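## Task

Pick up the packing tape roll from the top tray of the cart and hang it on the shaft of one of the wall pegs opposite the supply shelves, so the peg's tip pokes out through the roll. The robot must not fall over or be left leaning, or the task fails.

## Robot and tools

ROBOT. A Dexmate Vega on three wheels: a mobile base, a torso of three links (thigh, shank, chest) folding in a Z via torso_hip_rad, torso_knee_rad and torso_waist_rad, two seven-joint arms with two-finger grippers, and a head (head_pan_rad, head_tilt_rad, head_camera_tilt_rad). Cameras: head_camera, left_wrist_camera, right_wrist_camera (on the back of each hand). Footprint in the start posture is 0.70 m long by 0.63 m wide; the front edge sits 0.35 m ahead of the base origin. It begins in the stand torso preset (hip 0.469, knee 1.617, waist 1.048). Other presets: stand_high 0.78, 1.57, 0.44; lean_20 0.52, 1.05, 0.18; lean_45 0.52, 1.05, -0.26; low_lean_45 0, 0, -0.79 (fold arms first). Chest forward lean equals knee - hip - waist. Arm fold posture, in joint order shoulder pitch, shoulder yaw, upper arm roll, elbow, forearm roll, wrist pitch, wrist yaw: left 1, 0.5, -0.6, -2.5, 0, -0.9, 0; right -1, -0.5, 0.6, -2.5, 0, 0.9, 0.

FRAMES. Base frame: origin on the floor on the centre line at the turning point, 0.185 m behind the front axle; x forward, y left, z up; metres. left_hand and right_hand are reported in it: a point between the fingers 0.033 m short of the closed tips; fingers along the hand's z, closing along its y, back (camera) facing -x. Odometry frame is the base frame as it was at the start; base_odometry counts wheel turns only, heading in rad, positive left.

move. One action per call; every argument besides cameras is part of it. Either base and/or joints (with optional speeds or min_time_s), or target alone (optionally with min_time_s). An empty call just reports state and images.
- base: an object with exactly one key, a relative offset from where the base last measured itself. translate_m: metres, -2 to 2, + forward. strafe_m: metres, -2 to 2, + left (heading may drift about 0.02 rad). rotate_rad: radians, -3.2 to 3.2, + counter-clockwise seen from above. Front wheels first swivel toward a new direction (up to about 1.1 s).
- joints: an object keyed by joint name, each value an absolute angle in rad. Ranges include torso_hip_rad 0 to 1.57, torso_knee_rad 0 to 3.141, torso_waist_rad -1.57 to 1.57 (+ tips chest back); left_shoulder_pitch_rad ±3.041 (+ swings down), right_shoulder_pitch_rad ±3.041 (- swings down); left_shoulder_yaw_rad -0.423 to 1.523, right -1.523 to 0.423; upper arm roll and forearm roll ±3.041; elbows -3.041 to 0.214 (0 straight, negative bends up); left_wrist_pitch_rad ±1.366 (+ down), right ±1.366 (- down); left_wrist_yaw_rad -1.348 to 1.087, right -1.087 to 1.348 (+ turns left); grippers 0 (shut) to 0.785 per finger; head_pan_rad ±2.792, head_tilt_rad ±1.483, head_camera_tilt_rad -1.483 to 1.378 (+ down). Torso joints named together arrive together.
- target: one absolute hand pose in the base frame. side "left" or "right"; x, y, z in m (-3 to 3); pitch_deg -30 to 95 (90 fingers down, 0 level); heading_deg -360 to 360 (0 fingers forward, + counter-clockwise); roll_deg -360 to 360, default 0 (jaw level; + turns the hand clockwise viewed from behind); line_only true demands a straight path or refusal. Roll r and r+180 count as the same. Straight moves up to 45 cm, else an arc where all joints swing together and may sweep wide. A long move may stop as "short (part of ...)": resend it.
- speeds: top speeds per base key for this action: translate_m 0.04 to 0.5 m/s (default 0.3), strafe_m 0.04 to 0.3, rotate_rad 0.1 to 0.6 rad/s.
- min_time_s: 0.1 to 8 s, a minimum duration for arm and head motions.
- cameras: list of names or ["all"]; [] for none. Unknown keys or names make the call invalid; out-of-range values are refused.

RESULTS. "move" reads done or the worst status. base_status, joint_status, left_hand_status, right_hand_status: done, off_target (resting away, may still push), contact_stop (arm pushed near full torque about 0.6 s; whole arm or torso group halts and drops targets), time_out, not_followed, unfinished. Hand results: reached (within 10 mm and 2 degrees), short (with error), refused (with reason). "joint command not followed" or "pose unreachable" means a self-collision check withheld arm targets. on_its_own lists uncommanded motion. turned_by_wheels and turned_by_imu give turning since the last report; an IMU turn above 0.03 rad after a straight or sideways drive suggests a bump. base_tilt gives lean in degrees (about 2 degrees error). Joint torques and Motor temperatures follow joint_positions order. A refusal or stop cancels the later move and wait calls in the same reply.

OTHER TOOLS. wait(seconds 0 to 10, cameras) lets the scene run with no new command. zoom_image(camera, region [x0,y0,x1,y1] pixels, at most 504 square) enlarges the latest full image. finished_scene(scene) ends the current scene irreversibly; the roll must stay hung without help.

GRIPPER. Open fingers form a V: gap about 0.18a-0.002 m at the wrist end, 0.24a-0.002 at the hand point, 0.3a-0.002 at the tips for angle a. The angle reached does not prove a grip. Squeeze strength grows the further the command is below the fitting angle; too hard can eject a wide object. A held load sinks about 0.02 m.

AVOID. Nothing prevents tipping; a fallen robot stays down. Don't let the arms strike or press one another (a hard press ends the scene), and don't close a gripper on the other hand. Arms under joints can hit torso, head or base; unfolding arms at furniture can shove the robot. The base keeps driving into obstacles; drive slowly with a forward chest or held load, never above default speed then. Don't drop the roll, release it while moving, or slam into fixed things. Exceeding joint load limits (e.g. 21.7 N m at wrists, 69.6 at elbows) causes a 10 s torque fault; long stretched holds overheat motors (MOTOR HOT at 65 °C, shutdown at 80 °C). After any stop, back the arm off first.

Each tool is called after "Call:" by a JSON object that holds its "fn" and its "kwargs".

## Session

Call:
{"fn": "move", "kwargs": {"joints": {"right_shoulder_yaw_rad": -0.4, "right_elbow_rad": -1.6}, "cameras": ["head_camera"]}}

Call:
{"fn": "move", "kwargs": {"joints": {"head_pan_rad": -1.5}, "cameras": ["head_camera"]}}

Call:
{"fn": "move", "kwargs": {"joints": {"head_pan_rad": -2.7}, "cameras": ["head_camera"]}}

Call:
{"fn": "move", "kwargs": {"joints": {"head_pan_rad": 1.5}, "cameras": ["head_camera"]}}

Scene clock: 3.20 s.
Joint torques (N m): left_arm=[6.82 -2.97 0.58 -1.94 0.03 -1.19 0.19] | right_arm=[-0.28 -4.11 2.24 -5.42 0.28 2.33 -0.46]
Motor temperatures (°C): left_arm=[33 32 33 31 36 34 38] | right_arm=[33 30 37 33 36 32 37]
move: done
base_odometry: x=+0.000 y=+0.000 heading=+0.000
turned_by_wheels: +0.000
turned_by_imu: +0.000
base_tilt: forward=-0.5 right=-0.9
base_status: not commanded
joint_positions: torso_hip_rad=+0.469 torso_knee_rad=+1.617 torso_waist_rad=+1.048 left_shoulder_pitch_rad=+2.204 left_shoulder_yaw_rad=+0.007 left_upper_arm_roll_rad=-0.002 left_elbow_rad=-1.113 left_forearm_roll_rad=+0.001 left_wrist_pitch_rad=-0.497 left_wrist_yaw_rad=-0.002 left_gripper_rad=+0.005 right_shoulder_pitch_rad=-2.185 right_shoulder_yaw_rad=-0.397 right_upper_arm_roll_rad=-0.016 right_elbow_rad=-1.596 right_forearm_roll_rad=+0.005 right_wrist_pitch_rad=+0.495 right_wrist_yaw_rad=+0.018 right_gripper_rad=+0.005 head_pan_rad=+0.000 head_tilt_rad=+0.000 head_camera_tilt_rad=+0.000
joint_status: all done
chest: x=-0.0112 y=+0.0000 z=+1.4155 quat_wxyz=(+0.999, +0.000, +0.050, +0.000) (m; base frame)
left_hand: x=+0.1783 y=+0.2331 z=+0.6285 quat_wxyz=(+0.424, +0.004, +0.905, +0.002) pitch_deg=+39.8 heading_deg=+0.0 roll_deg=+0.5 back=up (m; base frame)
right_hand: x=+0.3867 y=-0.2623 z=+0.8615 quat_wxyz=(+0.620, -0.199, +0.759, -0.018) pitch_deg=+13.3 heading_deg=+13.0 roll_deg=-16.3 back=up (m; base frame)
pictures: head_camera

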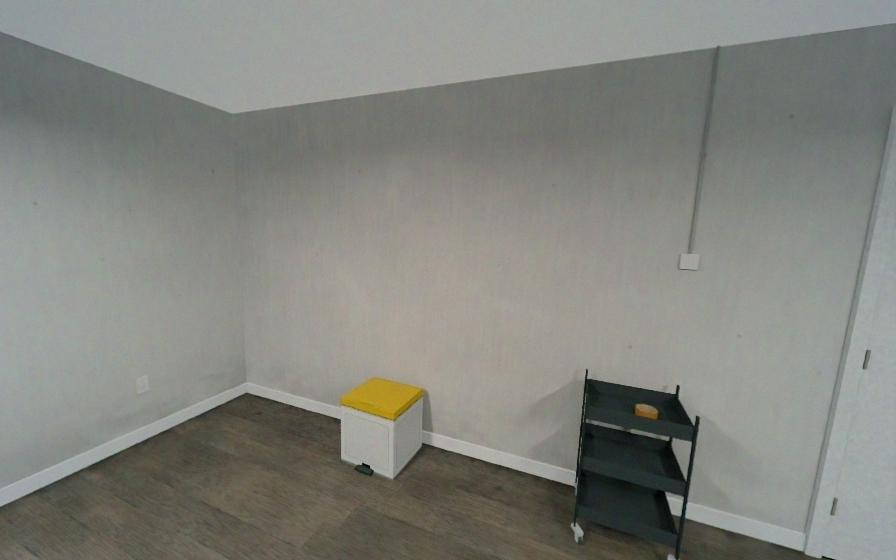

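Scene clock: 4.87 s.
Joint torques (N m): left_arm=[6.53 3.09 -0.27 -3.94 0.48 -0.44 0.09] | right_arm=[-1.05 -4.84 2.43 -6.34 0.08 1.8 -0.35]
move: done
base_odometry: x=+0.000 y=+0.000 heading=+0.000
turned_by_wheels: +0.000
turned_by_imu: +0.000
base_tilt: forward=-0.6 right=-0.8
base_status: not commanded
joint_positions: torso_hip_rad=+0.469 torso_knee_rad=+1.617 torso_waist_rad=+1.048 left_shoulder_pitch_rad=+2.204 left_shoulder_yaw_rad=+0.007 left_upper_arm_roll_rad=-0.002 left_elbow_rad=-1.113 left_forearm_roll_rad=+0.001 left_wrist_pitch_rad=-0.497 left_wrist_yaw_rad=-0.002 left_gripper_rad=+0.005 right_shoulder_pitch_rad=-2.185 right_shoulder_yaw_rad=-0.400 right_upper_arm_roll_rad=-0.016 right_elbow_rad=-1.600 right_forearm_roll_rad=+0.005 right_wrist_pitch_rad=+0.495 right_wrist_yaw_rad=+0.018 right_gripper_rad=+0.005 head_pan_rad=-1.499 head_tilt_rad=+0.000 head_camera_tilt_rad=+0.000
joint_status: all done
chest: x=-0.0112 y=+0.0000 z=+1.4155 quat_wxyz=(+0.999, +0.000, +0.050, +0.000) (m; base frame)
left_hand: x=+0.1783 y=+0.2331 z=+0.6285 quat_wxyz=(+0.424, +0.004, +0.905, +0.002) pitch_deg=+39.8 heading_deg=+0.0 roll_deg=+0.5 back=up (m; base frame)
right_hand: x=+0.3878 y=-0.2617 z=+0.8637 quat_wxyz=(+0.621, -0.200, +0.757, -0.018) pitch_deg=+13.1 heading_deg=+13.2 roll_deg=-16.5 back=up (m; base frame)
pictures: head_camera
camera_calibration:
head_camera: T_world_to_cam=[[-0.990168, -0.0489895, 0.131022, -0.24786], [-0.132718, 0.0331224, -0.9906, 1.49543], [0.0441893, -0.99825, -0.0392986, 0.0250985], [0, 0, 0, 1]] pos_world=[-0.0480605, -0.0366203, 1.51484]

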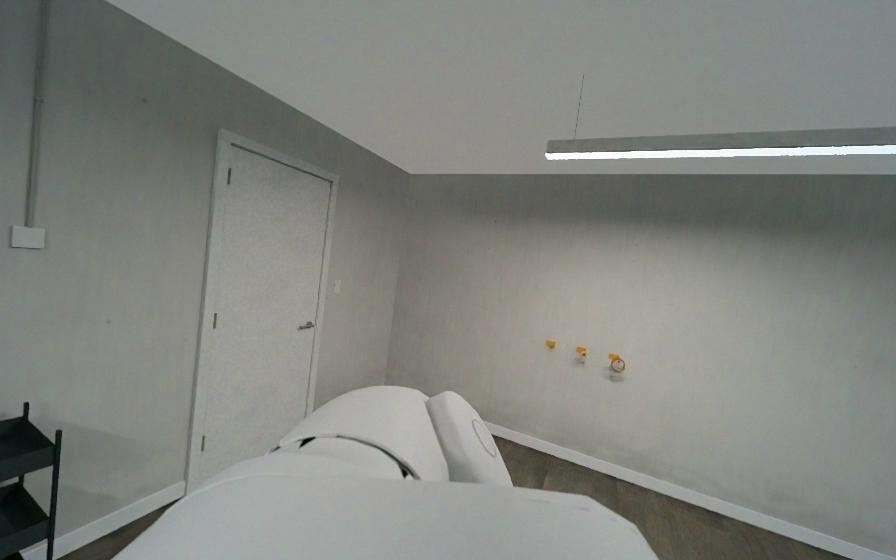

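Scene clock: 6.33 s.
Joint torques (N m): left_arm=[4.65 -0.9 0.34 -2.94 0.39 -1.76 0.42] | right_arm=[-1.54 -5.62 2.43 -6.02 0.25 2 -0.22]
move: done
base_odometry: x=+0.000 y=+0.000 heading=+0.000
turned_by_wheels: +0.000
turned_by_imu: +0.000
base_tilt: forward=-0.6 right=-0.7
base_status: not commanded
joint_positions: torso_hip_rad=+0.469 torso_knee_rad=+1.617 torso_waist_rad=+1.048 left_shoulder_pitch_rad=+2.204 left_shoulder_yaw_rad=+0.007 left_upper_arm_roll_rad=-0.002 left_elbow_rad=-1.113 left_forearm_roll_rad=+0.001 left_wrist_pitch_rad=-0.497 left_wrist_yaw_rad=-0.002 left_gripper_rad=+0.005 right_shoulder_pitch_rad=-2.185 right_shoulder_yaw_rad=-0.400 right_upper_arm_roll_rad=-0.016 right_elbow_rad=-1.600 right_forearm_roll_rad=+0.005 right_wrist_pitch_rad=+0.495 right_wrist_yaw_rad=+0.018 right_gripper_rad=+0.005 head_pan_rad=-2.699 head_tilt_rad=+0.000 head_camera_tilt_rad=+0.000
joint_status: all done
chest: x=-0.0112 y=+0.0000 z=+1.4155 quat_wxyz=(+0.999, +0.000, +0.050, +0.000) (m; base frame)
left_hand: x=+0.1783 y=+0.2331 z=+0.6285 quat_wxyz=(+0.424, +0.004, +0.905, +0.002) pitch_deg=+39.8 heading_deg=+0.0 roll_deg=+0.5 back=up (m; base frame)
right_hand: x=+0.3878 y=-0.2617 z=+0.8637 quat_wxyz=(+0.621, -0.200, +0.757, -0.018) pitch_deg=+13.1 heading_deg=+13.2 roll_deg=-16.5 back=up (m; base frame)
pictures: head_camera
camera_calibration:
head_camera: T_world_to_cam=[[-0.402223, 0.912708, 0.0719742, -0.1143], [-0.0809138, 0.0428685, -0.995799, 1.50723], [-0.911959, -0.406357, 0.056608, -0.191902], [0, 0, 0, 1]] pos_world=[-0.0990254, -0.0382708, 1.51999]

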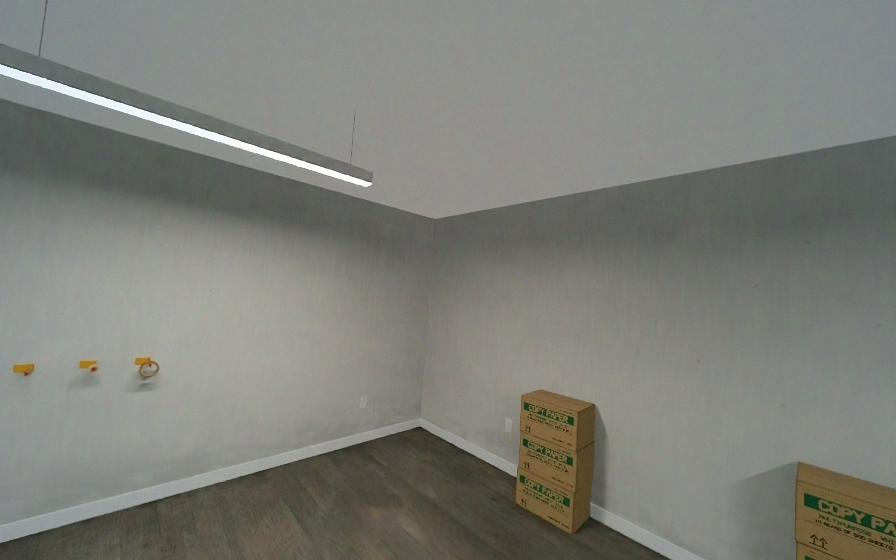

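Scene clock: 9.80 s.
Joint torques (N m): left_arm=[7.69 -0.06 -1.28 -1.72 0.05 -2.02 0.15] | right_arm=[-2.4 -4.83 2.18 -5.28 0.17 2.39 -0.32]
move: done
base_odometry: x=+0.000 y=+0.000 heading=+0.000
turned_by_wheels: +0.000
turned_by_imu: +0.000
base_tilt: forward=-0.6 right=-1.0
base_status: not commanded
joint_positions: torso_hip_rad=+0.469 torso_knee_rad=+1.617 torso_waist_rad=+1.048 left_shoulder_pitch_rad=+2.204 left_shoulder_yaw_rad=+0.007 left_upper_arm_roll_rad=-0.002 left_elbow_rad=-1.113 left_forearm_roll_rad=+0.001 left_wrist_pitch_rad=-0.497 left_wrist_yaw_rad=-0.002 left_gripper_rad=+0.005 right_shoulder_pitch_rad=-2.185 right_shoulder_yaw_rad=-0.400 right_upper_arm_roll_rad=-0.016 right_elbow_rad=-1.600 right_forearm_roll_rad=+0.005 right_wrist_pitch_rad=+0.495 right_wrist_yaw_rad=+0.018 right_gripper_rad=+0.005 head_pan_rad=+1.499 head_tilt_rad=+0.000 head_camera_tilt_rad=+0.000
joint_status: all done
chest: x=-0.0112 y=+0.0000 z=+1.4155 quat_wxyz=(+0.999, +0.000, +0.050, +0.000) (m; base frame)
left_hand: x=+0.1783 y=+0.2331 z=+0.6285 quat_wxyz=(+0.424, +0.004, +0.905, +0.002) pitch_deg=+39.8 heading_deg=+0.0 roll_deg=+0.5 back=up (m; base frame)
right_hand: x=+0.3878 y=-0.2617 z=+0.8637 quat_wxyz=(+0.621, -0.200, +0.757, -0.018) pitch_deg=+13.1 heading_deg=+13.2 roll_deg=-16.5 back=up (m; base frame)
pictures: head_camera
camera_calibration:
head_camera: T_world_to_cam=[[0.993278, -0.093671, -0.0680097, 0.202422], [-0.0717846, -0.0375335, -0.996714, 1.50926], [0.0908106, 0.994895, -0.0440054, 0.0357149], [0, 0, 0, 1]] pos_world=[-0.0959633, 0.0400764, 1.51964]

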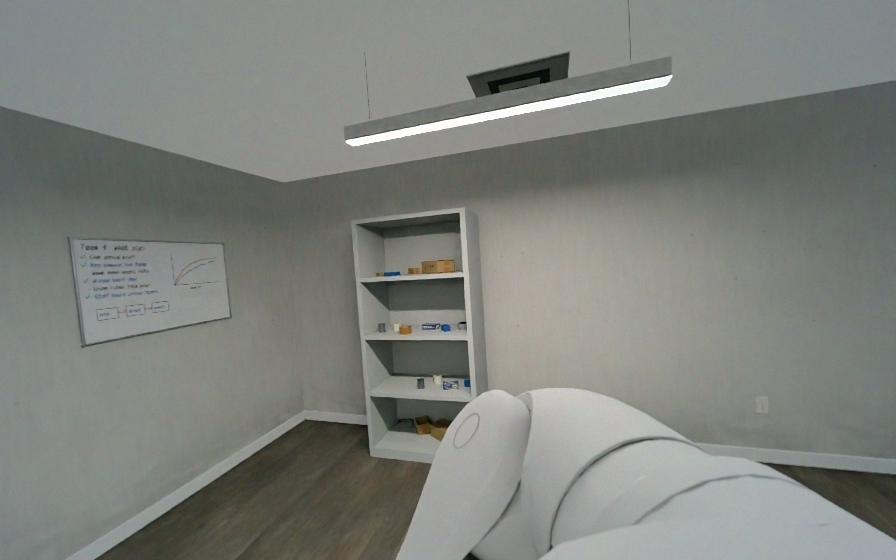

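Call:
{"fn": "move", "kwargs": {"base": {"rotate_rad": -0.42}, "joints": {"head_pan_rad": 0, "head_camera_tilt_rad": 0.3, "right_gripper_rad": 0.16}, "cameras": ["head_camera"]}}

Call:
{"fn": "move", "kwargs": {"base": {"strafe_m": -0.13}}}

Call:
{"fn": "move", "kwargs": {"base": {"translate_m": 0.6}, "joints": {"head_camera_tilt_rad": 0.6}, "cameras": ["head_camera"]}}

Call:
{"fn": "move", "kwargs": {"target": {"side": "right", "x": 0.45, "y": -0.26, "z": 1.05, "pitch_deg": 90, "heading_deg": 0}, "cameras": ["head_camera"]}}

Call:
{"fn": "move", "kwargs": {"target": {"side": "right", "x": 0.42, "y": -0.27, "z": 1.25, "pitch_deg": 80, "heading_deg": 0}}}

Call:
{"fn": "move", "kwargs": {"joints": {"torso_waist_rad": 0.6, "head_camera_tilt_rad": 0.35}, "cameras": ["head_camera","right_wrist_camera"]}}

Scene clock: 26.57 s.
Joint torques (N m): left_arm=[6.16 1.62 2.39 -2.41 0.03 -1.14 0.53] | right_arm=[-2.55 -4.14 1.94 -4.8 0.14 1.71 -0.27]
move: done
base_odometry: x=+0.001 y=+0.000 heading=-0.421
turned_by_wheels: -0.420
turned_by_imu: -0.420
base_tilt: forward=-0.8 right=-0.8
base_status: done
joint_positions: torso_hip_rad=+0.469 torso_knee_rad=+1.617 torso_waist_rad=+1.048 left_shoulder_pitch_rad=+2.204 left_shoulder_yaw_rad=+0.007 left_upper_arm_roll_rad=-0.002 left_elbow_rad=-1.113 left_forearm_roll_rad=+0.001 left_wrist_pitch_rad=-0.497 left_wrist_yaw_rad=-0.002 left_gripper_rad=+0.005 right_shoulder_pitch_rad=-2.185 right_shoulder_yaw_rad=-0.400 right_upper_arm_roll_rad=-0.016 right_elbow_rad=-1.600 right_forearm_roll_rad=+0.005 right_wrist_pitch_rad=+0.495 right_wrist_yaw_rad=+0.018 right_gripper_rad=+0.160 head_pan_rad=+0.001 head_tilt_rad=+0.000 head_camera_tilt_rad=+0.299
joint_status: all done
chest: x=-0.0112 y=+0.0000 z=+1.4155 quat_wxyz=(+0.999, +0.000, +0.050, +0.000) (m; base frame)
left_hand: x=+0.1783 y=+0.2331 z=+0.6285 quat_wxyz=(+0.424, +0.004, +0.905, +0.002) pitch_deg=+39.8 heading_deg=+0.0 roll_deg=+0.5 back=up (m; base frame)
right_hand: x=+0.3878 y=-0.2617 z=+0.8637 quat_wxyz=(+0.621, -0.200, +0.757, -0.018) pitch_deg=+13.1 heading_deg=+13.2 roll_deg=-16.5 back=up (m; base frame)
pictures: head_camera
camera_calibration:
head_camera: T_world_to_cam=[[-0.007757, -0.999259, 0.0376888, -0.0325837], [-0.420973, -0.030924, -0.906546, 1.34829], [0.90704, -0.022898, -0.420421, 0.65765], [0, 0, 0, 1]] pos_world=[-0.029174, 0.0241939, 1.5]

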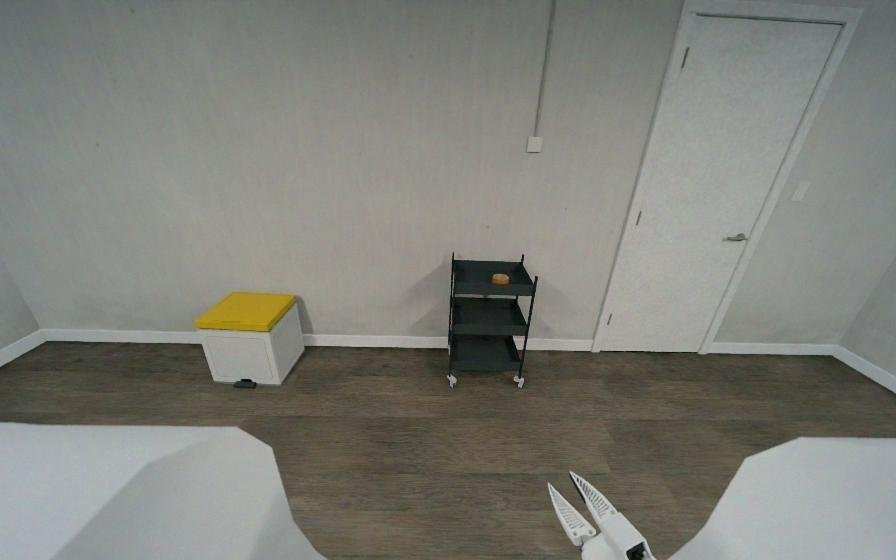

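Scene clock: 29.57 s.
Joint torques (N m): left_arm=[7.95 0.86 2.27 -1.82 0.29 -1.85 -0.03] | right_arm=[-1.62 -4.65 1.86 -6.81 0.1 2.66 -0.23]
move: done
base_odometry: x=-0.053 y=-0.118 heading=-0.423
turned_by_wheels: -0.002
turned_by_imu: -0.002
base_tilt: forward=-0.6 right=-0.8
base_status: done
joint_positions: torso_hip_rad=+0.469 torso_knee_rad=+1.617 torso_waist_rad=+1.048 left_shoulder_pitch_rad=+2.204 left_shoulder_yaw_rad=+0.007 left_upper_arm_roll_rad=-0.002 left_elbow_rad=-1.113 left_forearm_roll_rad=+0.001 left_wrist_pitch_rad=-0.497 left_wrist_yaw_rad=-0.002 left_gripper_rad=+0.005 right_shoulder_pitch_rad=-2.185 right_shoulder_yaw_rad=-0.400 right_upper_arm_roll_rad=-0.016 right_elbow_rad=-1.600 right_forearm_roll_rad=+0.005 right_wrist_pitch_rad=+0.495 right_wrist_yaw_rad=+0.018 right_gripper_rad=+0.160 head_pan_rad=+0.001 head_tilt_rad=+0.000 head_camera_tilt_rad=+0.299
joint_status: not commanded
chest: x=-0.0111 y=+0.0000 z=+1.4155 quat_wxyz=(+0.999, +0.000, +0.050, +0.000) (m; base frame)
left_hand: x=+0.1783 y=+0.2331 z=+0.6285 quat_wxyz=(+0.424, +0.004, +0.905, +0.002) pitch_deg=+39.8 heading_deg=+0.0 roll_deg=+0.5 back=up (m; base frame)
right_hand: x=+0.3878 y=-0.2617 z=+0.8637 quat_wxyz=(+0.621, -0.200, +0.757, -0.018) pitch_deg=+13.1 heading_deg=+13.2 roll_deg=-16.5 back=up (m; base frame)
pictures: none

Scene clock: 33.80 s.
Joint torques (N m): left_arm=[6.23 -0.87 0.26 -3.2 -0.18 -0.59 0.34] | right_arm=[-1.62 -3.99 2.27 -4.82 0.3 1.85 -0.34]
move: done
base_odometry: x=+0.494 y=-0.365 heading=-0.424
turned_by_wheels: -0.002
turned_by_imu: -0.006
base_tilt: forward=-0.6 right=-0.7
base_status: done
joint_positions: torso_hip_rad=+0.469 torso_knee_rad=+1.617 torso_waist_rad=+1.048 left_shoulder_pitch_rad=+2.204 left_shoulder_yaw_rad=+0.007 left_upper_arm_roll_rad=-0.002 left_elbow_rad=-1.113 left_forearm_roll_rad=+0.001 left_wrist_pitch_rad=-0.497 left_wrist_yaw_rad=-0.002 left_gripper_rad=+0.005 right_shoulder_pitch_rad=-2.185 right_shoulder_yaw_rad=-0.400 right_upper_arm_roll_rad=-0.016 right_elbow_rad=-1.600 right_forearm_roll_rad=+0.005 right_wrist_pitch_rad=+0.495 right_wrist_yaw_rad=+0.018 right_gripper_rad=+0.160 head_pan_rad=+0.001 head_tilt_rad=+0.000 head_camera_tilt_rad=+0.599
joint_status: all done
chest: x=-0.0111 y=+0.0000 z=+1.4155 quat_wxyz=(+0.999, +0.000, +0.050, +0.000) (m; base frame)
left_hand: x=+0.1783 y=+0.2331 z=+0.6285 quat_wxyz=(+0.424, +0.004, +0.906, +0.002) pitch_deg=+39.8 heading_deg=+0.0 roll_deg=+0.5 back=up (m; base frame)
right_hand: x=+0.3878 y=-0.2617 z=+0.8637 quat_wxyz=(+0.621, -0.200, +0.757, -0.018) pitch_deg=+13.1 heading_deg=+13.2 roll_deg=-16.5 back=up (m; base frame)
pictures: head_camera
camera_calibration:
head_camera: T_world_to_cam=[[0.00364819, -0.999252, 0.0385026, -0.0328975], [-0.67012, -0.0310216, -0.741604, 1.08431], [0.742244, -0.0230958, -0.669732, 1.01438], [0, 0, 0, 1]] pos_world=[-0.0261784, 0.0241919, 1.48475]

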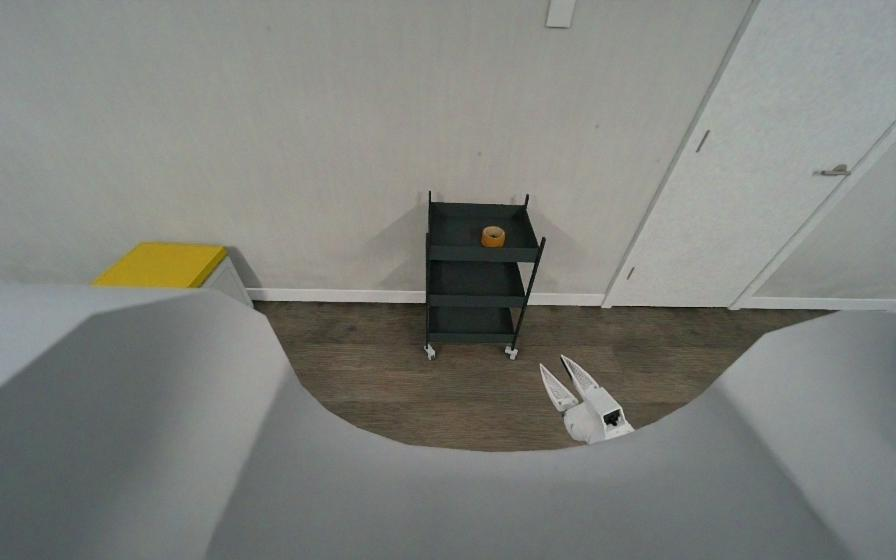

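Scene clock: 44.53 s.
Joint torques (N m): left_arm=[7.36 0.35 2.29 -2.94 0.38 -1.97 0.26] | right_arm=[31.88 0.47 3.08 1.18 1.13 -0.17 -0.27]
move: done
base_odometry: x=+0.494 y=-0.365 heading=-0.424
turned_by_wheels: +0.000
turned_by_imu: -0.001
base_tilt: forward=-0.6 right=-0.7
base_status: not commanded
joint_positions: torso_hip_rad=+0.469 torso_knee_rad=+1.617 torso_waist_rad=+1.048 left_shoulder_pitch_rad=+2.204 left_shoulder_yaw_rad=+0.007 left_upper_arm_roll_rad=-0.002 left_elbow_rad=-1.113 left_forearm_roll_rad=+0.001 left_wrist_pitch_rad=-0.497 left_wrist_yaw_rad=-0.002 left_gripper_rad=+0.005 right_shoulder_pitch_rad=+0.700 right_shoulder_yaw_rad=-0.831 right_upper_arm_roll_rad=-2.507 right_elbow_rad=-1.693 right_forearm_roll_rad=+2.902 right_wrist_pitch_rad=-0.837 right_wrist_yaw_rad=-0.809 right_gripper_rad=+0.160 head_pan_rad=+0.001 head_tilt_rad=+0.000 head_camera_tilt_rad=+0.599
joint_status: not commanded
chest: x=-0.0111 y=+0.0000 z=+1.4155 quat_wxyz=(+0.999, +0.000, +0.050, +0.000) (m; base frame)
left_hand: x=+0.1783 y=+0.2331 z=+0.6285 quat_wxyz=(+0.424, +0.004, +0.906, +0.002) pitch_deg=+39.8 heading_deg=+0.0 roll_deg=+0.5 back=up (m; base frame)
right_hand: x=+0.4508 y=-0.2592 z=+1.0490 quat_wxyz=(+0.001, -0.001, +1.000, +0.000) pitch_deg=+89.9 heading_deg=+0.1 roll_deg=+0.0 (m; base frame)
right_hand_status: reached (checked arc [the straight line was blocked; over the whole arc the hand travels 0.92 m to end 0.20 m from its start, up to 0.40 m off the straight line; right_forearm_roll_rad turns most, 2.90 rad; on the way or at its end the hand turns up to 82 deg from its attitude at the start], planned for 9.4 s): 2 mm and 0.2 deg off.
pictures: head_camera
camera_calibration:
head_camera: T_world_to_cam=[[0.00364819, -0.999252, 0.0385026, -0.0328975], [-0.67012, -0.0310216, -0.741604, 1.08431], [0.742244, -0.0230958, -0.669732, 1.01438], [0, 0, 0, 1]] pos_world=[-0.0261784, 0.0241919, 1.48475]

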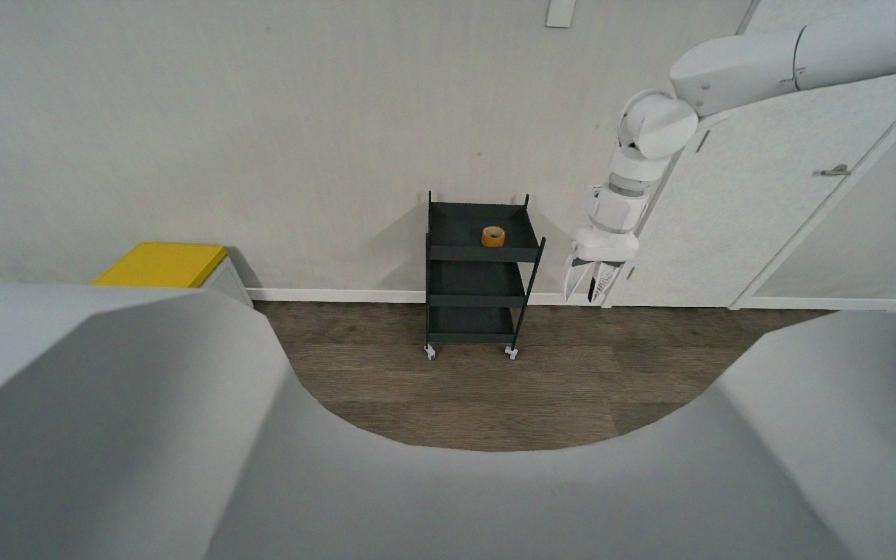

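Scene clock: 54.97 s.
Joint torques (N m): left_arm=[6.08 -1.51 2.81 -3.65 0.2 -1.27 0.09] | right_arm=[27.26 6.44 11.39 0.92 0.32 -0.23 0.17]
move: done
base_odometry: x=+0.494 y=-0.365 heading=-0.424
turned_by_wheels: +0.000
turned_by_imu: -0.001
base_tilt: forward=-0.4 right=-0.8
base_status: not commanded
joint_positions: torso_hip_rad=+0.469 torso_knee_rad=+1.617 torso_waist_rad=+1.048 left_shoulder_pitch_rad=+2.204 left_shoulder_yaw_rad=+0.007 left_upper_arm_roll_rad=-0.002 left_elbow_rad=-1.113 left_forearm_roll_rad=+0.001 left_wrist_pitch_rad=-0.497 left_wrist_yaw_rad=-0.002 left_gripper_rad=+0.005 right_shoulder_pitch_rad=+1.177 right_shoulder_yaw_rad=-1.108 right_upper_arm_roll_rad=-2.464 right_elbow_rad=-1.940 right_forearm_roll_rad=+0.105 right_wrist_pitch_rad=+0.916 right_wrist_yaw_rad=+1.293 right_gripper_rad=+0.160 head_pan_rad=+0.001 head_tilt_rad=+0.000 head_camera_tilt_rad=+0.599
joint_status: not commanded
chest: x=-0.0111 y=+0.0000 z=+1.4155 quat_wxyz=(+0.999, +0.000, +0.050, +0.000) (m; base frame)
left_hand: x=+0.1783 y=+0.2331 z=+0.6285 quat_wxyz=(+0.424, +0.004, +0.906, +0.002) pitch_deg=+39.8 heading_deg=+0.0 roll_deg=+0.5 back=up (m; base frame)
right_hand: x=+0.4195 y=-0.2681 z=+1.2496 quat_wxyz=(+0.003, -0.996, +0.001, -0.086) pitch_deg=+80.2 heading_deg=+2.0 roll_deg=+2.2 (m; base frame)
right_hand_status: reached (checked arc [no straight line was possible; over the whole arc the hand travels 1.08 m to end 0.20 m from its start, up to 0.35 m off the straight line; right_forearm_roll_rad turns most, 2.80 rad; on the way or at its end the hand turns up to 180 deg from its attitude at the start], planned for 9.1 s): 2 mm and 0.4 deg off.
pictures: none

Scene clock: 57.90 s.
Joint torques (N m): left_arm=[15.07 0.18 0.73 -0.15 0.14 -0.43 0.02] | right_arm=[27.26 3.4 11.36 -0.24 0.57 0.48 0.21]
move: done
base_odometry: x=+0.494 y=-0.365 heading=-0.424
turned_by_wheels: +0.000
turned_by_imu: +0.000
base_tilt: forward=-0.5 right=-0.9
base_status: not commanded
joint_positions: torso_hip_rad=+0.469 torso_knee_rad=+1.617 torso_waist_rad=+0.600 left_shoulder_pitch_rad=+2.204 left_shoulder_yaw_rad=+0.007 left_upper_arm_roll_rad=-0.002 left_elbow_rad=-1.113 left_forearm_roll_rad=+0.001 left_wrist_pitch_rad=-0.497 left_wrist_yaw_rad=-0.002 left_gripper_rad=+0.005 right_shoulder_pitch_rad=+1.178 right_shoulder_yaw_rad=-1.108 right_upper_arm_roll_rad=-2.464 right_elbow_rad=-1.940 right_forearm_roll_rad=+0.101 right_wrist_pitch_rad=+0.918 right_wrist_yaw_rad=+1.296 right_gripper_rad=+0.160 head_pan_rad=+0.000 head_tilt_rad=+0.000 head_camera_tilt_rad=+0.351
joint_status: all done
chest: x=+0.1847 y=+0.0000 z=+1.3774 quat_wxyz=(+0.963, +0.000, +0.271, +0.000) (m; base frame)
left_hand: x=+0.0147 y=+0.2331 z=+0.5860 quat_wxyz=(+0.213, +0.004, +0.977, +0.001) pitch_deg=+65.4 heading_deg=-0.1 roll_deg=+0.4 back=up (m; base frame)
right_hand: x=+0.5014 y=-0.2701 z=+1.0413 quat_wxyz=(+0.000, -0.991, +0.000, +0.137) pitch_deg=+74.3 heading_deg=-180.0 roll_deg=+0.0 back=up (m; base frame)
pictures: head_camera, right_wrist_camera
camera_calibration:
head_camera: T_world_to_cam=[[0.0110339, -0.999258, 0.0369043, -0.0319149], [-0.803635, -0.0308232, -0.594323, 1.03214], [0.59502, -0.0230998, -0.803379, 1.05072], [0, 0, 0, 1]] pos_world=[0.204621, 0.0241941, 1.45873]
right_wrist_camera: T_world_to_cam=[[-0.0118093, 0.999023, -0.0425822, 0.324085], [0.984912, 0.00426855, -0.173001, -0.256023], [-0.17265, -0.0439827, -0.984001, 1.24728], [0, 0, 0, 1]] pos_world=[0.471331, -0.267816, 1.19683]

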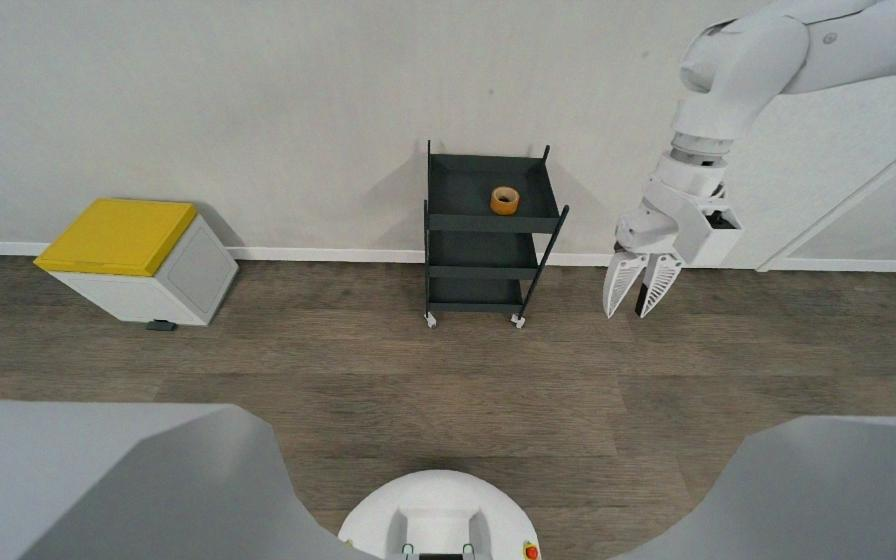

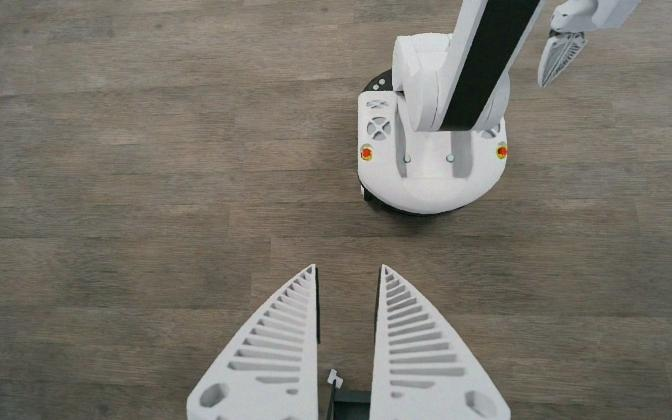

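Call:
{"fn": "move", "kwargs": {"base": {"translate_m": 0.48}, "speeds": {"translate_m": 0.2}, "joints": {"head_camera_tilt_rad": 0.4}}}

Call:
{"fn": "move", "kwargs": {"target": {"side": "right", "x": 0.56, "y": -0.23, "z": 0.9, "pitch_deg": 90, "heading_deg": 0}, "cameras": ["head_camera","right_wrist_camera"]}}

Scene clock: 70.00 s.
Joint torques (N m): left_arm=[18 1.39 0.12 -0.6 -0.05 -2.69 0.1] | right_arm=[27.03 3.38 10.58 -0.57 0.82 1.05 0.01]
move: done
base_odometry: x=+0.931 y=-0.564 heading=-0.425
turned_by_wheels: -0.001
turned_by_imu: -0.004
base_tilt: forward=-0.4 right=-0.8
base_status: done
joint_positions: torso_hip_rad=+0.469 torso_knee_rad=+1.617 torso_waist_rad=+0.600 left_shoulder_pitch_rad=+2.204 left_shoulder_yaw_rad=+0.007 left_upper_arm_roll_rad=-0.002 left_elbow_rad=-1.113 left_forearm_roll_rad=+0.001 left_wrist_pitch_rad=-0.497 left_wrist_yaw_rad=-0.002 left_gripper_rad=+0.005 right_shoulder_pitch_rad=+1.178 right_shoulder_yaw_rad=-1.108 right_upper_arm_roll_rad=-2.464 right_elbow_rad=-1.940 right_forearm_roll_rad=+0.101 right_wrist_pitch_rad=+0.918 right_wrist_yaw_rad=+1.296 right_gripper_rad=+0.160 head_pan_rad=+0.000 head_tilt_rad=+0.000 head_camera_tilt_rad=+0.399
joint_status: all done
chest: x=+0.1847 y=+0.0000 z=+1.3774 quat_wxyz=(+0.963, +0.000, +0.271, +0.000) (m; base frame)
left_hand: x=+0.0147 y=+0.2331 z=+0.5860 quat_wxyz=(+0.213, +0.004, +0.977, +0.001) pitch_deg=+65.4 heading_deg=-0.1 roll_deg=+0.4 back=up (m; base frame)
right_hand: x=+0.5014 y=-0.2701 z=+1.0413 quat_wxyz=(+0.000, -0.991, +0.000, +0.137) pitch_deg=+74.3 heading_deg=-180.0 roll_deg=+0.0 back=up (m; base frame)
pictures: none

Scene clock: 73.47 s.
Joint torques (N m): left_arm=[14.72 -0.22 -0.16 0.42 0.9 -0.8 0.26] | right_arm=[6.59 4.81 10.27 -1.76 0.2 -0.26 -0.38]
move: done
base_odometry: x=+0.931 y=-0.564 heading=-0.425
turned_by_wheels: +0.000
turned_by_imu: +0.000
base_tilt: forward=-0.6 right=-0.9
base_status: not commanded
joint_positions: torso_hip_rad=+0.469 torso_knee_rad=+1.617 torso_waist_rad=+0.600 left_shoulder_pitch_rad=+2.204 left_shoulder_yaw_rad=+0.007 left_upper_arm_roll_rad=-0.002 left_elbow_rad=-1.113 left_forearm_roll_rad=+0.001 left_wrist_pitch_rad=-0.497 left_wrist_yaw_rad=-0.002 left_gripper_rad=+0.005 right_shoulder_pitch_rad=+0.836 right_shoulder_yaw_rad=-1.058 right_upper_arm_roll_rad=-2.365 right_elbow_rad=-2.057 right_forearm_roll_rad=-0.466 right_wrist_pitch_rad=+0.498 right_wrist_yaw_rad=+0.945 right_gripper_rad=+0.160 head_pan_rad=+0.000 head_tilt_rad=+0.000 head_camera_tilt_rad=+0.399
joint_status: not commanded
chest: x=+0.1847 y=+0.0000 z=+1.3774 quat_wxyz=(+0.963, +0.000, +0.271, +0.000) (m; base frame)
left_hand: x=+0.0147 y=+0.2331 z=+0.5860 quat_wxyz=(+0.213, +0.004, +0.977, +0.001) pitch_deg=+65.4 heading_deg=-0.1 roll_deg=+0.4 back=up (m; base frame)
right_hand: x=+0.5596 y=-0.2307 z=+0.9010 quat_wxyz=(+0.000, -1.000, +0.000, +0.001) pitch_deg=+89.9 heading_deg=+0.0 roll_deg=+0.0 (m; base frame)
right_hand_status: reached (straight line, planned for 2.1 s): 1 mm and 0.2 deg off.
pictures: head_camera, right_wrist_camera
camera_calibration:
head_camera: T_world_to_cam=[[0.0128241, -0.999258, 0.0363227, -0.031338], [-0.831684, -0.0308255, -0.554393, 0.977929], [0.555102, -0.0230994, -0.831462, 1.09802], [0, 0, 0, 1]] pos_world=[0.204217, 0.0241941, 1.45626]
right_wrist_camera: T_world_to_cam=[[0.000530686, 0.998989, -0.0449486, 0.274695], [0.995223, 0.00386034, 0.0975469, -0.58737], [0.0976218, -0.0447856, -0.994215, 0.978808], [0, 0, 0, 1]] pos_world=[0.488865, -0.228313, 1.04279]

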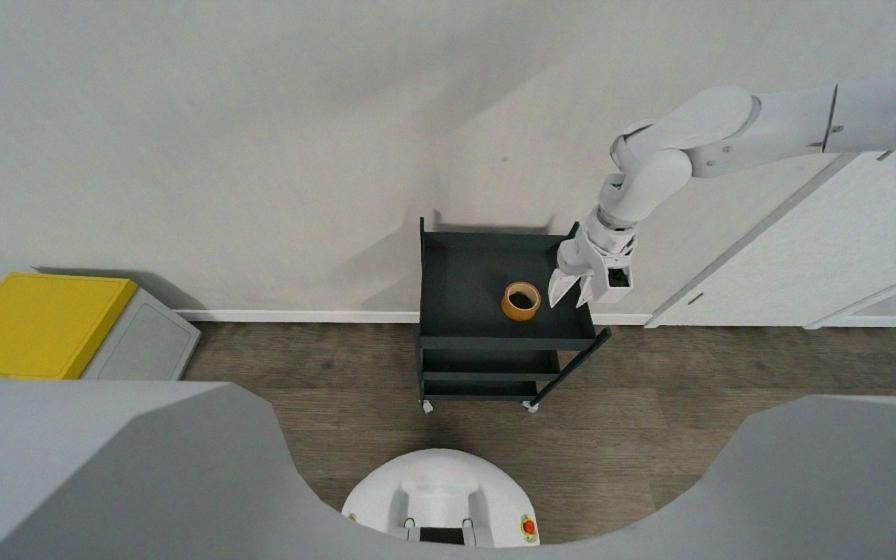

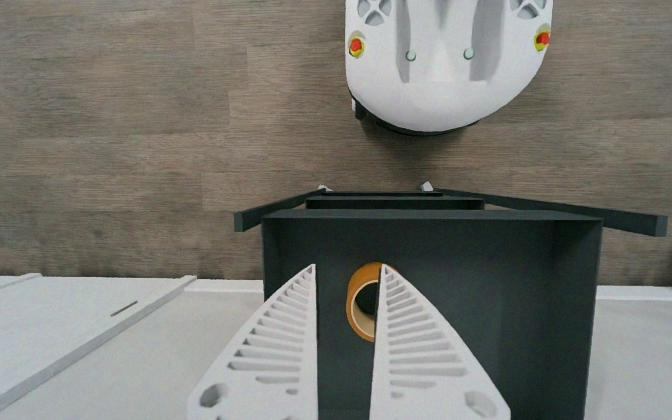

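Call:
{"fn": "move", "kwargs": {"target": {"side": "right", "x": 0.662, "y": -0.234, "z": 0.775, "pitch_deg": 90, "heading_deg": 0, "line_only": true}, "cameras": ["head_camera","right_wrist_camera"]}}

Call:
{"fn": "zoom_image", "kwargs": {"camera": "right_wrist_camera", "region": [250, 140, 590, 420]}}

Scene clock: 82.33 s.
Joint torques (N m): left_arm=[18.64 0.66 0.53 2.31 0.47 -1.32 0.08] | right_arm=[12.57 1.46 9.87 1.37 0.01 0.43 -0.15]
move: done
base_odometry: x=+0.931 y=-0.564 heading=-0.425
turned_by_wheels: +0.000
turned_by_imu: -0.001
base_tilt: forward=-0.4 right=-0.9
base_status: not commanded
joint_positions: torso_hip_rad=+0.469 torso_knee_rad=+1.617 torso_waist_rad=+0.600 left_shoulder_pitch_rad=+2.204 left_shoulder_yaw_rad=+0.007 left_upper_arm_roll_rad=-0.002 left_elbow_rad=-1.113 left_forearm_roll_rad=+0.001 left_wrist_pitch_rad=-0.497 left_wrist_yaw_rad=-0.002 left_gripper_rad=+0.005 right_shoulder_pitch_rad=+0.479 right_shoulder_yaw_rad=-0.638 right_upper_arm_roll_rad=-2.274 right_elbow_rad=-1.306 right_forearm_roll_rad=-0.580 right_wrist_pitch_rad=+0.649 right_wrist_yaw_rad=+0.579 right_gripper_rad=+0.160 head_pan_rad=+0.000 head_tilt_rad=+0.000 head_camera_tilt_rad=+0.399
joint_status: not commanded
chest: x=+0.1847 y=+0.0000 z=+1.3774 quat_wxyz=(+0.963, +0.000, +0.271, +0.000) (m; base frame)
left_hand: x=+0.0147 y=+0.2331 z=+0.5860 quat_wxyz=(+0.213, +0.004, +0.977, +0.001) pitch_deg=+65.4 heading_deg=-0.1 roll_deg=+0.4 back=up (m; base frame)
right_hand: x=+0.6616 y=-0.2342 z=+0.7757 quat_wxyz=(+0.000, -1.000, +0.000, +0.000) pitch_deg=+90.0 heading_deg=+0.0 roll_deg=+0.0 (m; base frame)
right_hand_status: reached (straight line, planned for 2.7 s): 1 mm and 0.0 deg off.
pictures: head_camera, right_wrist_camera
camera_calibration:
head_camera: T_world_to_cam=[[0.0128241, -0.999258, 0.0363227, -0.031338], [-0.831684, -0.0308255, -0.554393, 0.977929], [0.555102, -0.0230994, -0.831462, 1.09802], [0, 0, 0, 1]] pos_world=[0.204217, 0.0241941, 1.45626]
right_wrist_camera: T_world_to_cam=[[-0.0000094594, 0.999009, -0.0445107, 0.272515], [0.994975, 0.00446577, 0.100019, -0.678286], [0.100119, -0.0442861, -0.993989, 0.842285], [0, 0, 0, 1]] pos_world=[0.590551, -0.231914, 0.917194]

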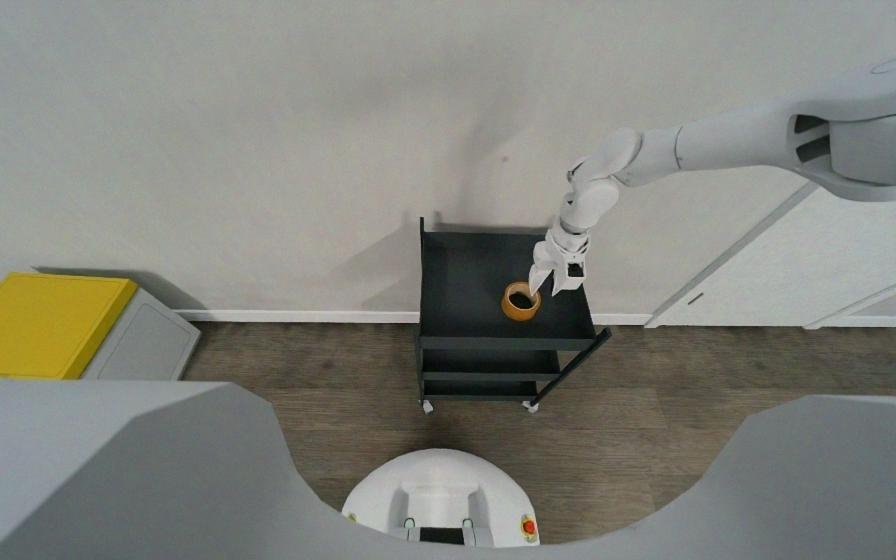

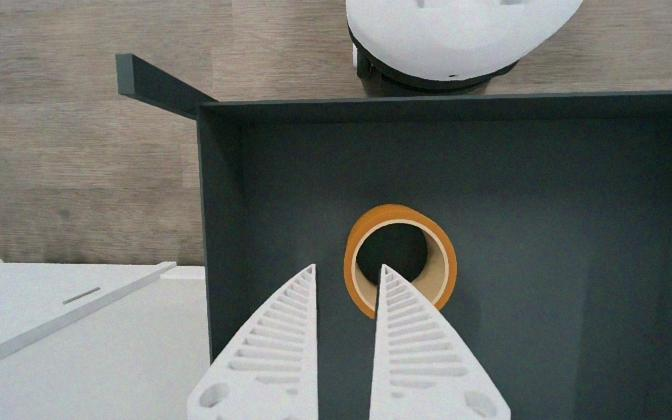

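Scaled by 1.482 from the camera's 672x420 image, which has a finer 960x600 frame.

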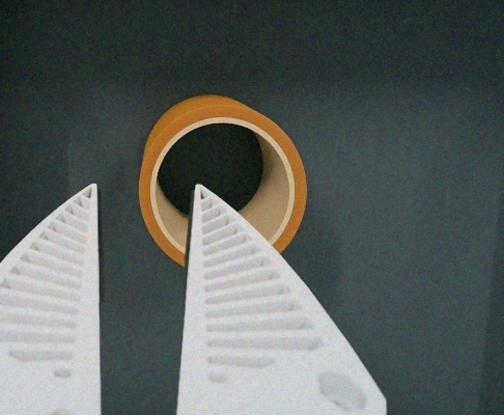

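Call:
{"fn": "move", "kwargs": {"target": {"side": "right", "x": 0.667, "y": -0.237, "z": 0.728, "pitch_deg": 90, "heading_deg": 0, "line_only": true}, "cameras": ["right_wrist_camera"]}}

Call:
{"fn": "zoom_image", "kwargs": {"camera": "right_wrist_camera", "region": [250, 140, 590, 420]}}

Scene clock: 89.60 s.
Joint torques (N m): left_arm=[14.25 0.84 1.15 0.47 -0.24 -1.16 0.13] | right_arm=[11.41 1.84 8.88 2.11 -0.33 0.13 -0.18]
move: done
base_odometry: x=+0.931 y=-0.564 heading=-0.425
turned_by_wheels: +0.000
turned_by_imu: +0.000
base_tilt: forward=-0.7 right=-0.7
base_status: not commanded
joint_positions: torso_hip_rad=+0.469 torso_knee_rad=+1.617 torso_waist_rad=+0.600 left_shoulder_pitch_rad=+2.204 left_shoulder_yaw_rad=+0.007 left_upper_arm_roll_rad=-0.002 left_elbow_rad=-1.113 left_forearm_roll_rad=+0.001 left_wrist_pitch_rad=-0.497 left_wrist_yaw_rad=-0.002 left_gripper_rad=+0.005 right_shoulder_pitch_rad=+0.360 right_shoulder_yaw_rad=-0.535 right_upper_arm_roll_rad=-2.272 right_elbow_rad=-1.099 right_forearm_roll_rad=-0.635 right_wrist_pitch_rad=+0.666 right_wrist_yaw_rad=+0.467 right_gripper_rad=+0.160 head_pan_rad=+0.000 head_tilt_rad=+0.000 head_camera_tilt_rad=+0.399
joint_status: not commanded
chest: x=+0.1847 y=+0.0000 z=+1.3774 quat_wxyz=(+0.963, +0.000, +0.271, +0.000) (m; base frame)
left_hand: x=+0.0147 y=+0.2331 z=+0.5860 quat_wxyz=(+0.213, +0.004, +0.977, +0.001) pitch_deg=+65.4 heading_deg=-0.1 roll_deg=+0.4 back=up (m; base frame)
right_hand: x=+0.6670 y=-0.2372 z=+0.7290 quat_wxyz=(+0.000, -1.000, +0.000, +0.000) pitch_deg=+90.0 heading_deg=+0.0 roll_deg=+0.0 (m; base frame)
right_hand_status: reached (straight line, planned for 1.0 s): 1 mm and 0.0 deg off.
pictures: right_wrist_camera
camera_calibration:
right_wrist_camera: T_world_to_cam=[[-0.000015478, 0.999013, -0.044411, 0.273352], [0.994965, 0.00446618, 0.100119, -0.679054], [0.100218, -0.0441858, -0.993984, 0.795152], [0, 0, 0, 1]] pos_world=[0.595951, -0.234915, 0.870494]

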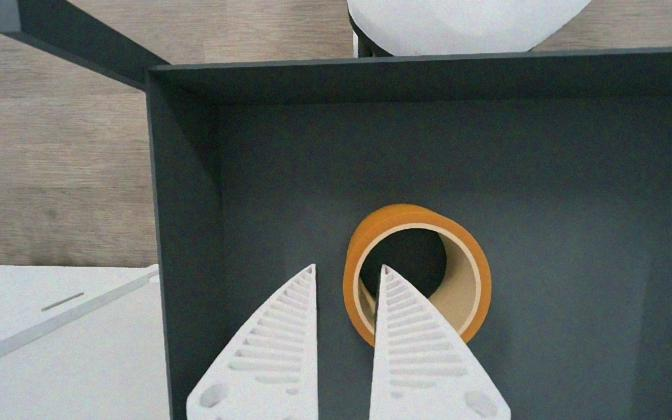

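Scaled by 1.482 from the camera's 672x420 image, which has a finer 960x600 frame.

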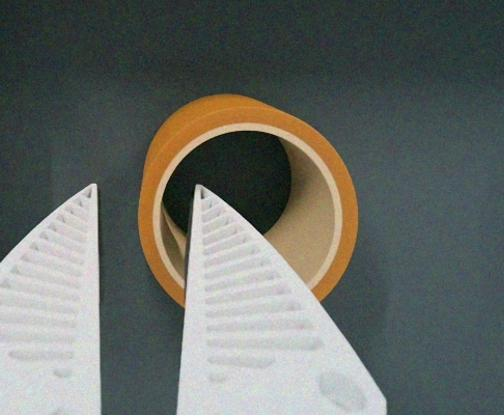

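Call:
{"fn": "move", "kwargs": {"target": {"side": "right", "x": 0.668, "y": -0.238, "z": 0.708, "pitch_deg": 90, "heading_deg": 0, "line_only": true}}}

Call:
{"fn": "move", "kwargs": {"joints": {"right_gripper_rad": 0.0}}}

Call:
{"fn": "move", "kwargs": {"target": {"side": "right", "x": 0.63, "y": -0.222, "z": 0.9, "pitch_deg": 90, "heading_deg": 0, "line_only": true}, "cameras": ["head_camera","right_wrist_camera"]}}

Scene clock: 96.20 s.
Joint torques (N m): left_arm=[15.13 2.26 1.23 -0.18 -1.07 -1.5 0.23] | right_arm=[11.75 3.15 0.97 2.98 -0.04 0.55 -0.14]
move: done
base_odometry: x=+0.931 y=-0.564 heading=-0.425
turned_by_wheels: +0.000
turned_by_imu: +0.000
base_tilt: forward=-0.7 right=-0.6
base_status: not commanded
joint_positions: torso_hip_rad=+0.469 torso_knee_rad=+1.617 torso_waist_rad=+0.600 left_shoulder_pitch_rad=+2.204 left_shoulder_yaw_rad=+0.007 left_upper_arm_roll_rad=-0.002 left_elbow_rad=-1.113 left_forearm_roll_rad=+0.001 left_wrist_pitch_rad=-0.497 left_wrist_yaw_rad=-0.002 left_gripper_rad=+0.005 right_shoulder_pitch_rad=+0.305 right_shoulder_yaw_rad=-0.485 right_upper_arm_roll_rad=-2.272 right_elbow_rad=-0.994 right_forearm_roll_rad=-0.657 right_wrist_pitch_rad=+0.678 right_wrist_yaw_rad=+0.413 right_gripper_rad=+0.160 head_pan_rad=+0.000 head_tilt_rad=+0.000 head_camera_tilt_rad=+0.399
joint_status: not commanded
chest: x=+0.1847 y=+0.0000 z=+1.3774 quat_wxyz=(+0.963, +0.000, +0.271, +0.000) (m; base frame)
left_hand: x=+0.0147 y=+0.2331 z=+0.5860 quat_wxyz=(+0.213, +0.004, +0.977, +0.001) pitch_deg=+65.4 heading_deg=-0.1 roll_deg=+0.4 back=up (m; base frame)
right_hand: x=+0.6683 y=-0.2378 z=+0.7090 quat_wxyz=(+0.000, -1.000, +0.000, +0.000) pitch_deg=+90.0 heading_deg=+0.0 roll_deg=+0.0 (m; base frame)
right_hand_status: reached (straight line, planned for 0.7 s): 1 mm and 0.0 deg off.
pictures: none

Scene clock: 96.83 s.
Joint torques (N m): left_arm=[15.89 0.79 -0.16 -0.72 -0.11 -1.27 0] | right_arm=[11.22 3.58 0.75 3.66 -0.04 0.1 -0.05]
move: done
base_odometry: x=+0.931 y=-0.564 heading=-0.425
turned_by_wheels: +0.000
turned_by_imu: +0.000
base_tilt: forward=-0.6 right=-0.8
base_status: not commanded
joint_positions: torso_hip_rad=+0.469 torso_knee_rad=+1.617 torso_waist_rad=+0.600 left_shoulder_pitch_rad=+2.204 left_shoulder_yaw_rad=+0.007 left_upper_arm_roll_rad=-0.002 left_elbow_rad=-1.113 left_forearm_roll_rad=+0.001 left_wrist_pitch_rad=-0.497 left_wrist_yaw_rad=-0.002 left_gripper_rad=+0.005 right_shoulder_pitch_rad=+0.303 right_shoulder_yaw_rad=-0.483 right_upper_arm_roll_rad=-2.272 right_elbow_rad=-0.991 right_forearm_roll_rad=-0.658 right_wrist_pitch_rad=+0.679 right_wrist_yaw_rad=+0.412 right_gripper_rad=+0.000 head_pan_rad=+0.000 head_tilt_rad=+0.000 head_camera_tilt_rad=+0.399
joint_status: all done
chest: x=+0.1847 y=+0.0000 z=+1.3774 quat_wxyz=(+0.963, +0.000, +0.271, +0.000) (m; base frame)
left_hand: x=+0.0147 y=+0.2331 z=+0.5860 quat_wxyz=(+0.213, +0.004, +0.977, +0.001) pitch_deg=+65.4 heading_deg=-0.1 roll_deg=+0.4 back=up (m; base frame)
right_hand: x=+0.6683 y=-0.2378 z=+0.7084 quat_wxyz=(+0.000, -1.000, +0.000, +0.000) pitch_deg=+90.0 heading_deg=+0.0 roll_deg=+0.0 (m; base frame)
pictures: none

Scene clock: 100.87 s.
Joint torques (N m): left_arm=[15.61 -1.49 -0.75 0.37 -0.05 -0.35 -0.25] | right_arm=[31.52 -1.17 3.41 -0.88 0.78 -0.03 0.34]
move: done
base_odometry: x=+0.931 y=-0.564 heading=-0.425
turned_by_wheels: +0.000
turned_by_imu: +0.000
base_tilt: forward=-0.7 right=-0.9
base_status: not commanded
joint_positions: torso_hip_rad=+0.469 torso_knee_rad=+1.617 torso_waist_rad=+0.600 left_shoulder_pitch_rad=+2.204 left_shoulder_yaw_rad=+0.007 left_upper_arm_roll_rad=-0.002 left_elbow_rad=-1.113 left_forearm_roll_rad=+0.001 left_wrist_pitch_rad=-0.497 left_wrist_yaw_rad=-0.002 left_gripper_rad=+0.005 right_shoulder_pitch_rad=+0.766 right_shoulder_yaw_rad=-0.862 right_upper_arm_roll_rad=-2.280 right_elbow_rad=-1.738 right_forearm_roll_rad=-0.404 right_wrist_pitch_rad=+0.628 right_wrist_yaw_rad=+0.861 right_gripper_rad=+0.000 head_pan_rad=+0.000 head_tilt_rad=+0.000 head_camera_tilt_rad=+0.399
joint_status: not commanded
chest: x=+0.1847 y=+0.0000 z=+1.3774 quat_wxyz=(+0.963, +0.000, +0.271, +0.000) (m; base frame)
left_hand: x=+0.0147 y=+0.2331 z=+0.5860 quat_wxyz=(+0.213, +0.004, +0.977, +0.001) pitch_deg=+65.4 heading_deg=-0.1 roll_deg=+0.4 back=up (m; base frame)
right_hand: x=+0.6304 y=-0.2220 z=+0.8985 quat_wxyz=(+0.000, -1.000, +0.000, +0.000) pitch_deg=+90.0 heading_deg=+0.0 roll_deg=+0.0 (m; base frame)
right_hand_status: reached (straight line, planned for 2.7 s): 2 mm and 0.0 deg off.
pictures: head_camera, right_wrist_camera
camera_calibration:
head_camera: T_world_to_cam=[[0.0128241, -0.999258, 0.0363227, -0.031338], [-0.831684, -0.0308255, -0.554393, 0.977929], [0.555102, -0.0230994, -0.831462, 1.09802], [0, 0, 0, 1]] pos_world=[0.204217, 0.0241941, 1.45626]
right_wrist_camera: T_world_to_cam=[[0.000132841, 0.999032, -0.0439897, 0.265284], [0.994986, 0.00426746, 0.0999211, -0.659636], [0.100012, -0.0437824, -0.994022, 0.9683], [0, 0, 0, 1]] pos_world=[0.559452, -0.219818, 1.04009]

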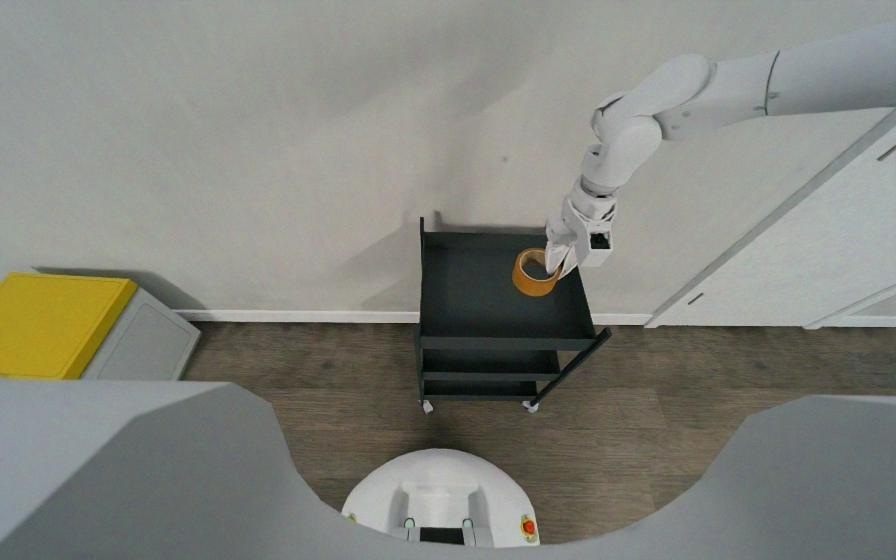

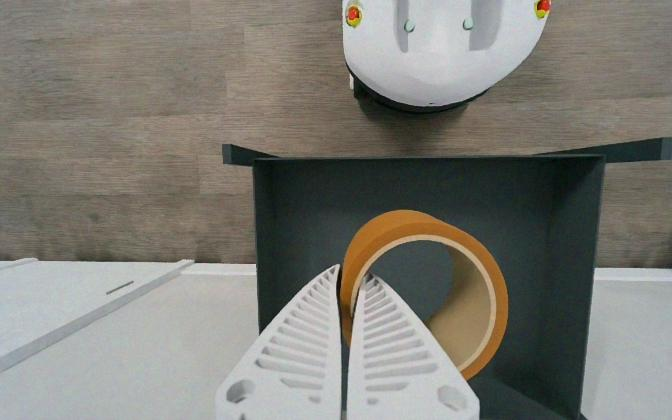

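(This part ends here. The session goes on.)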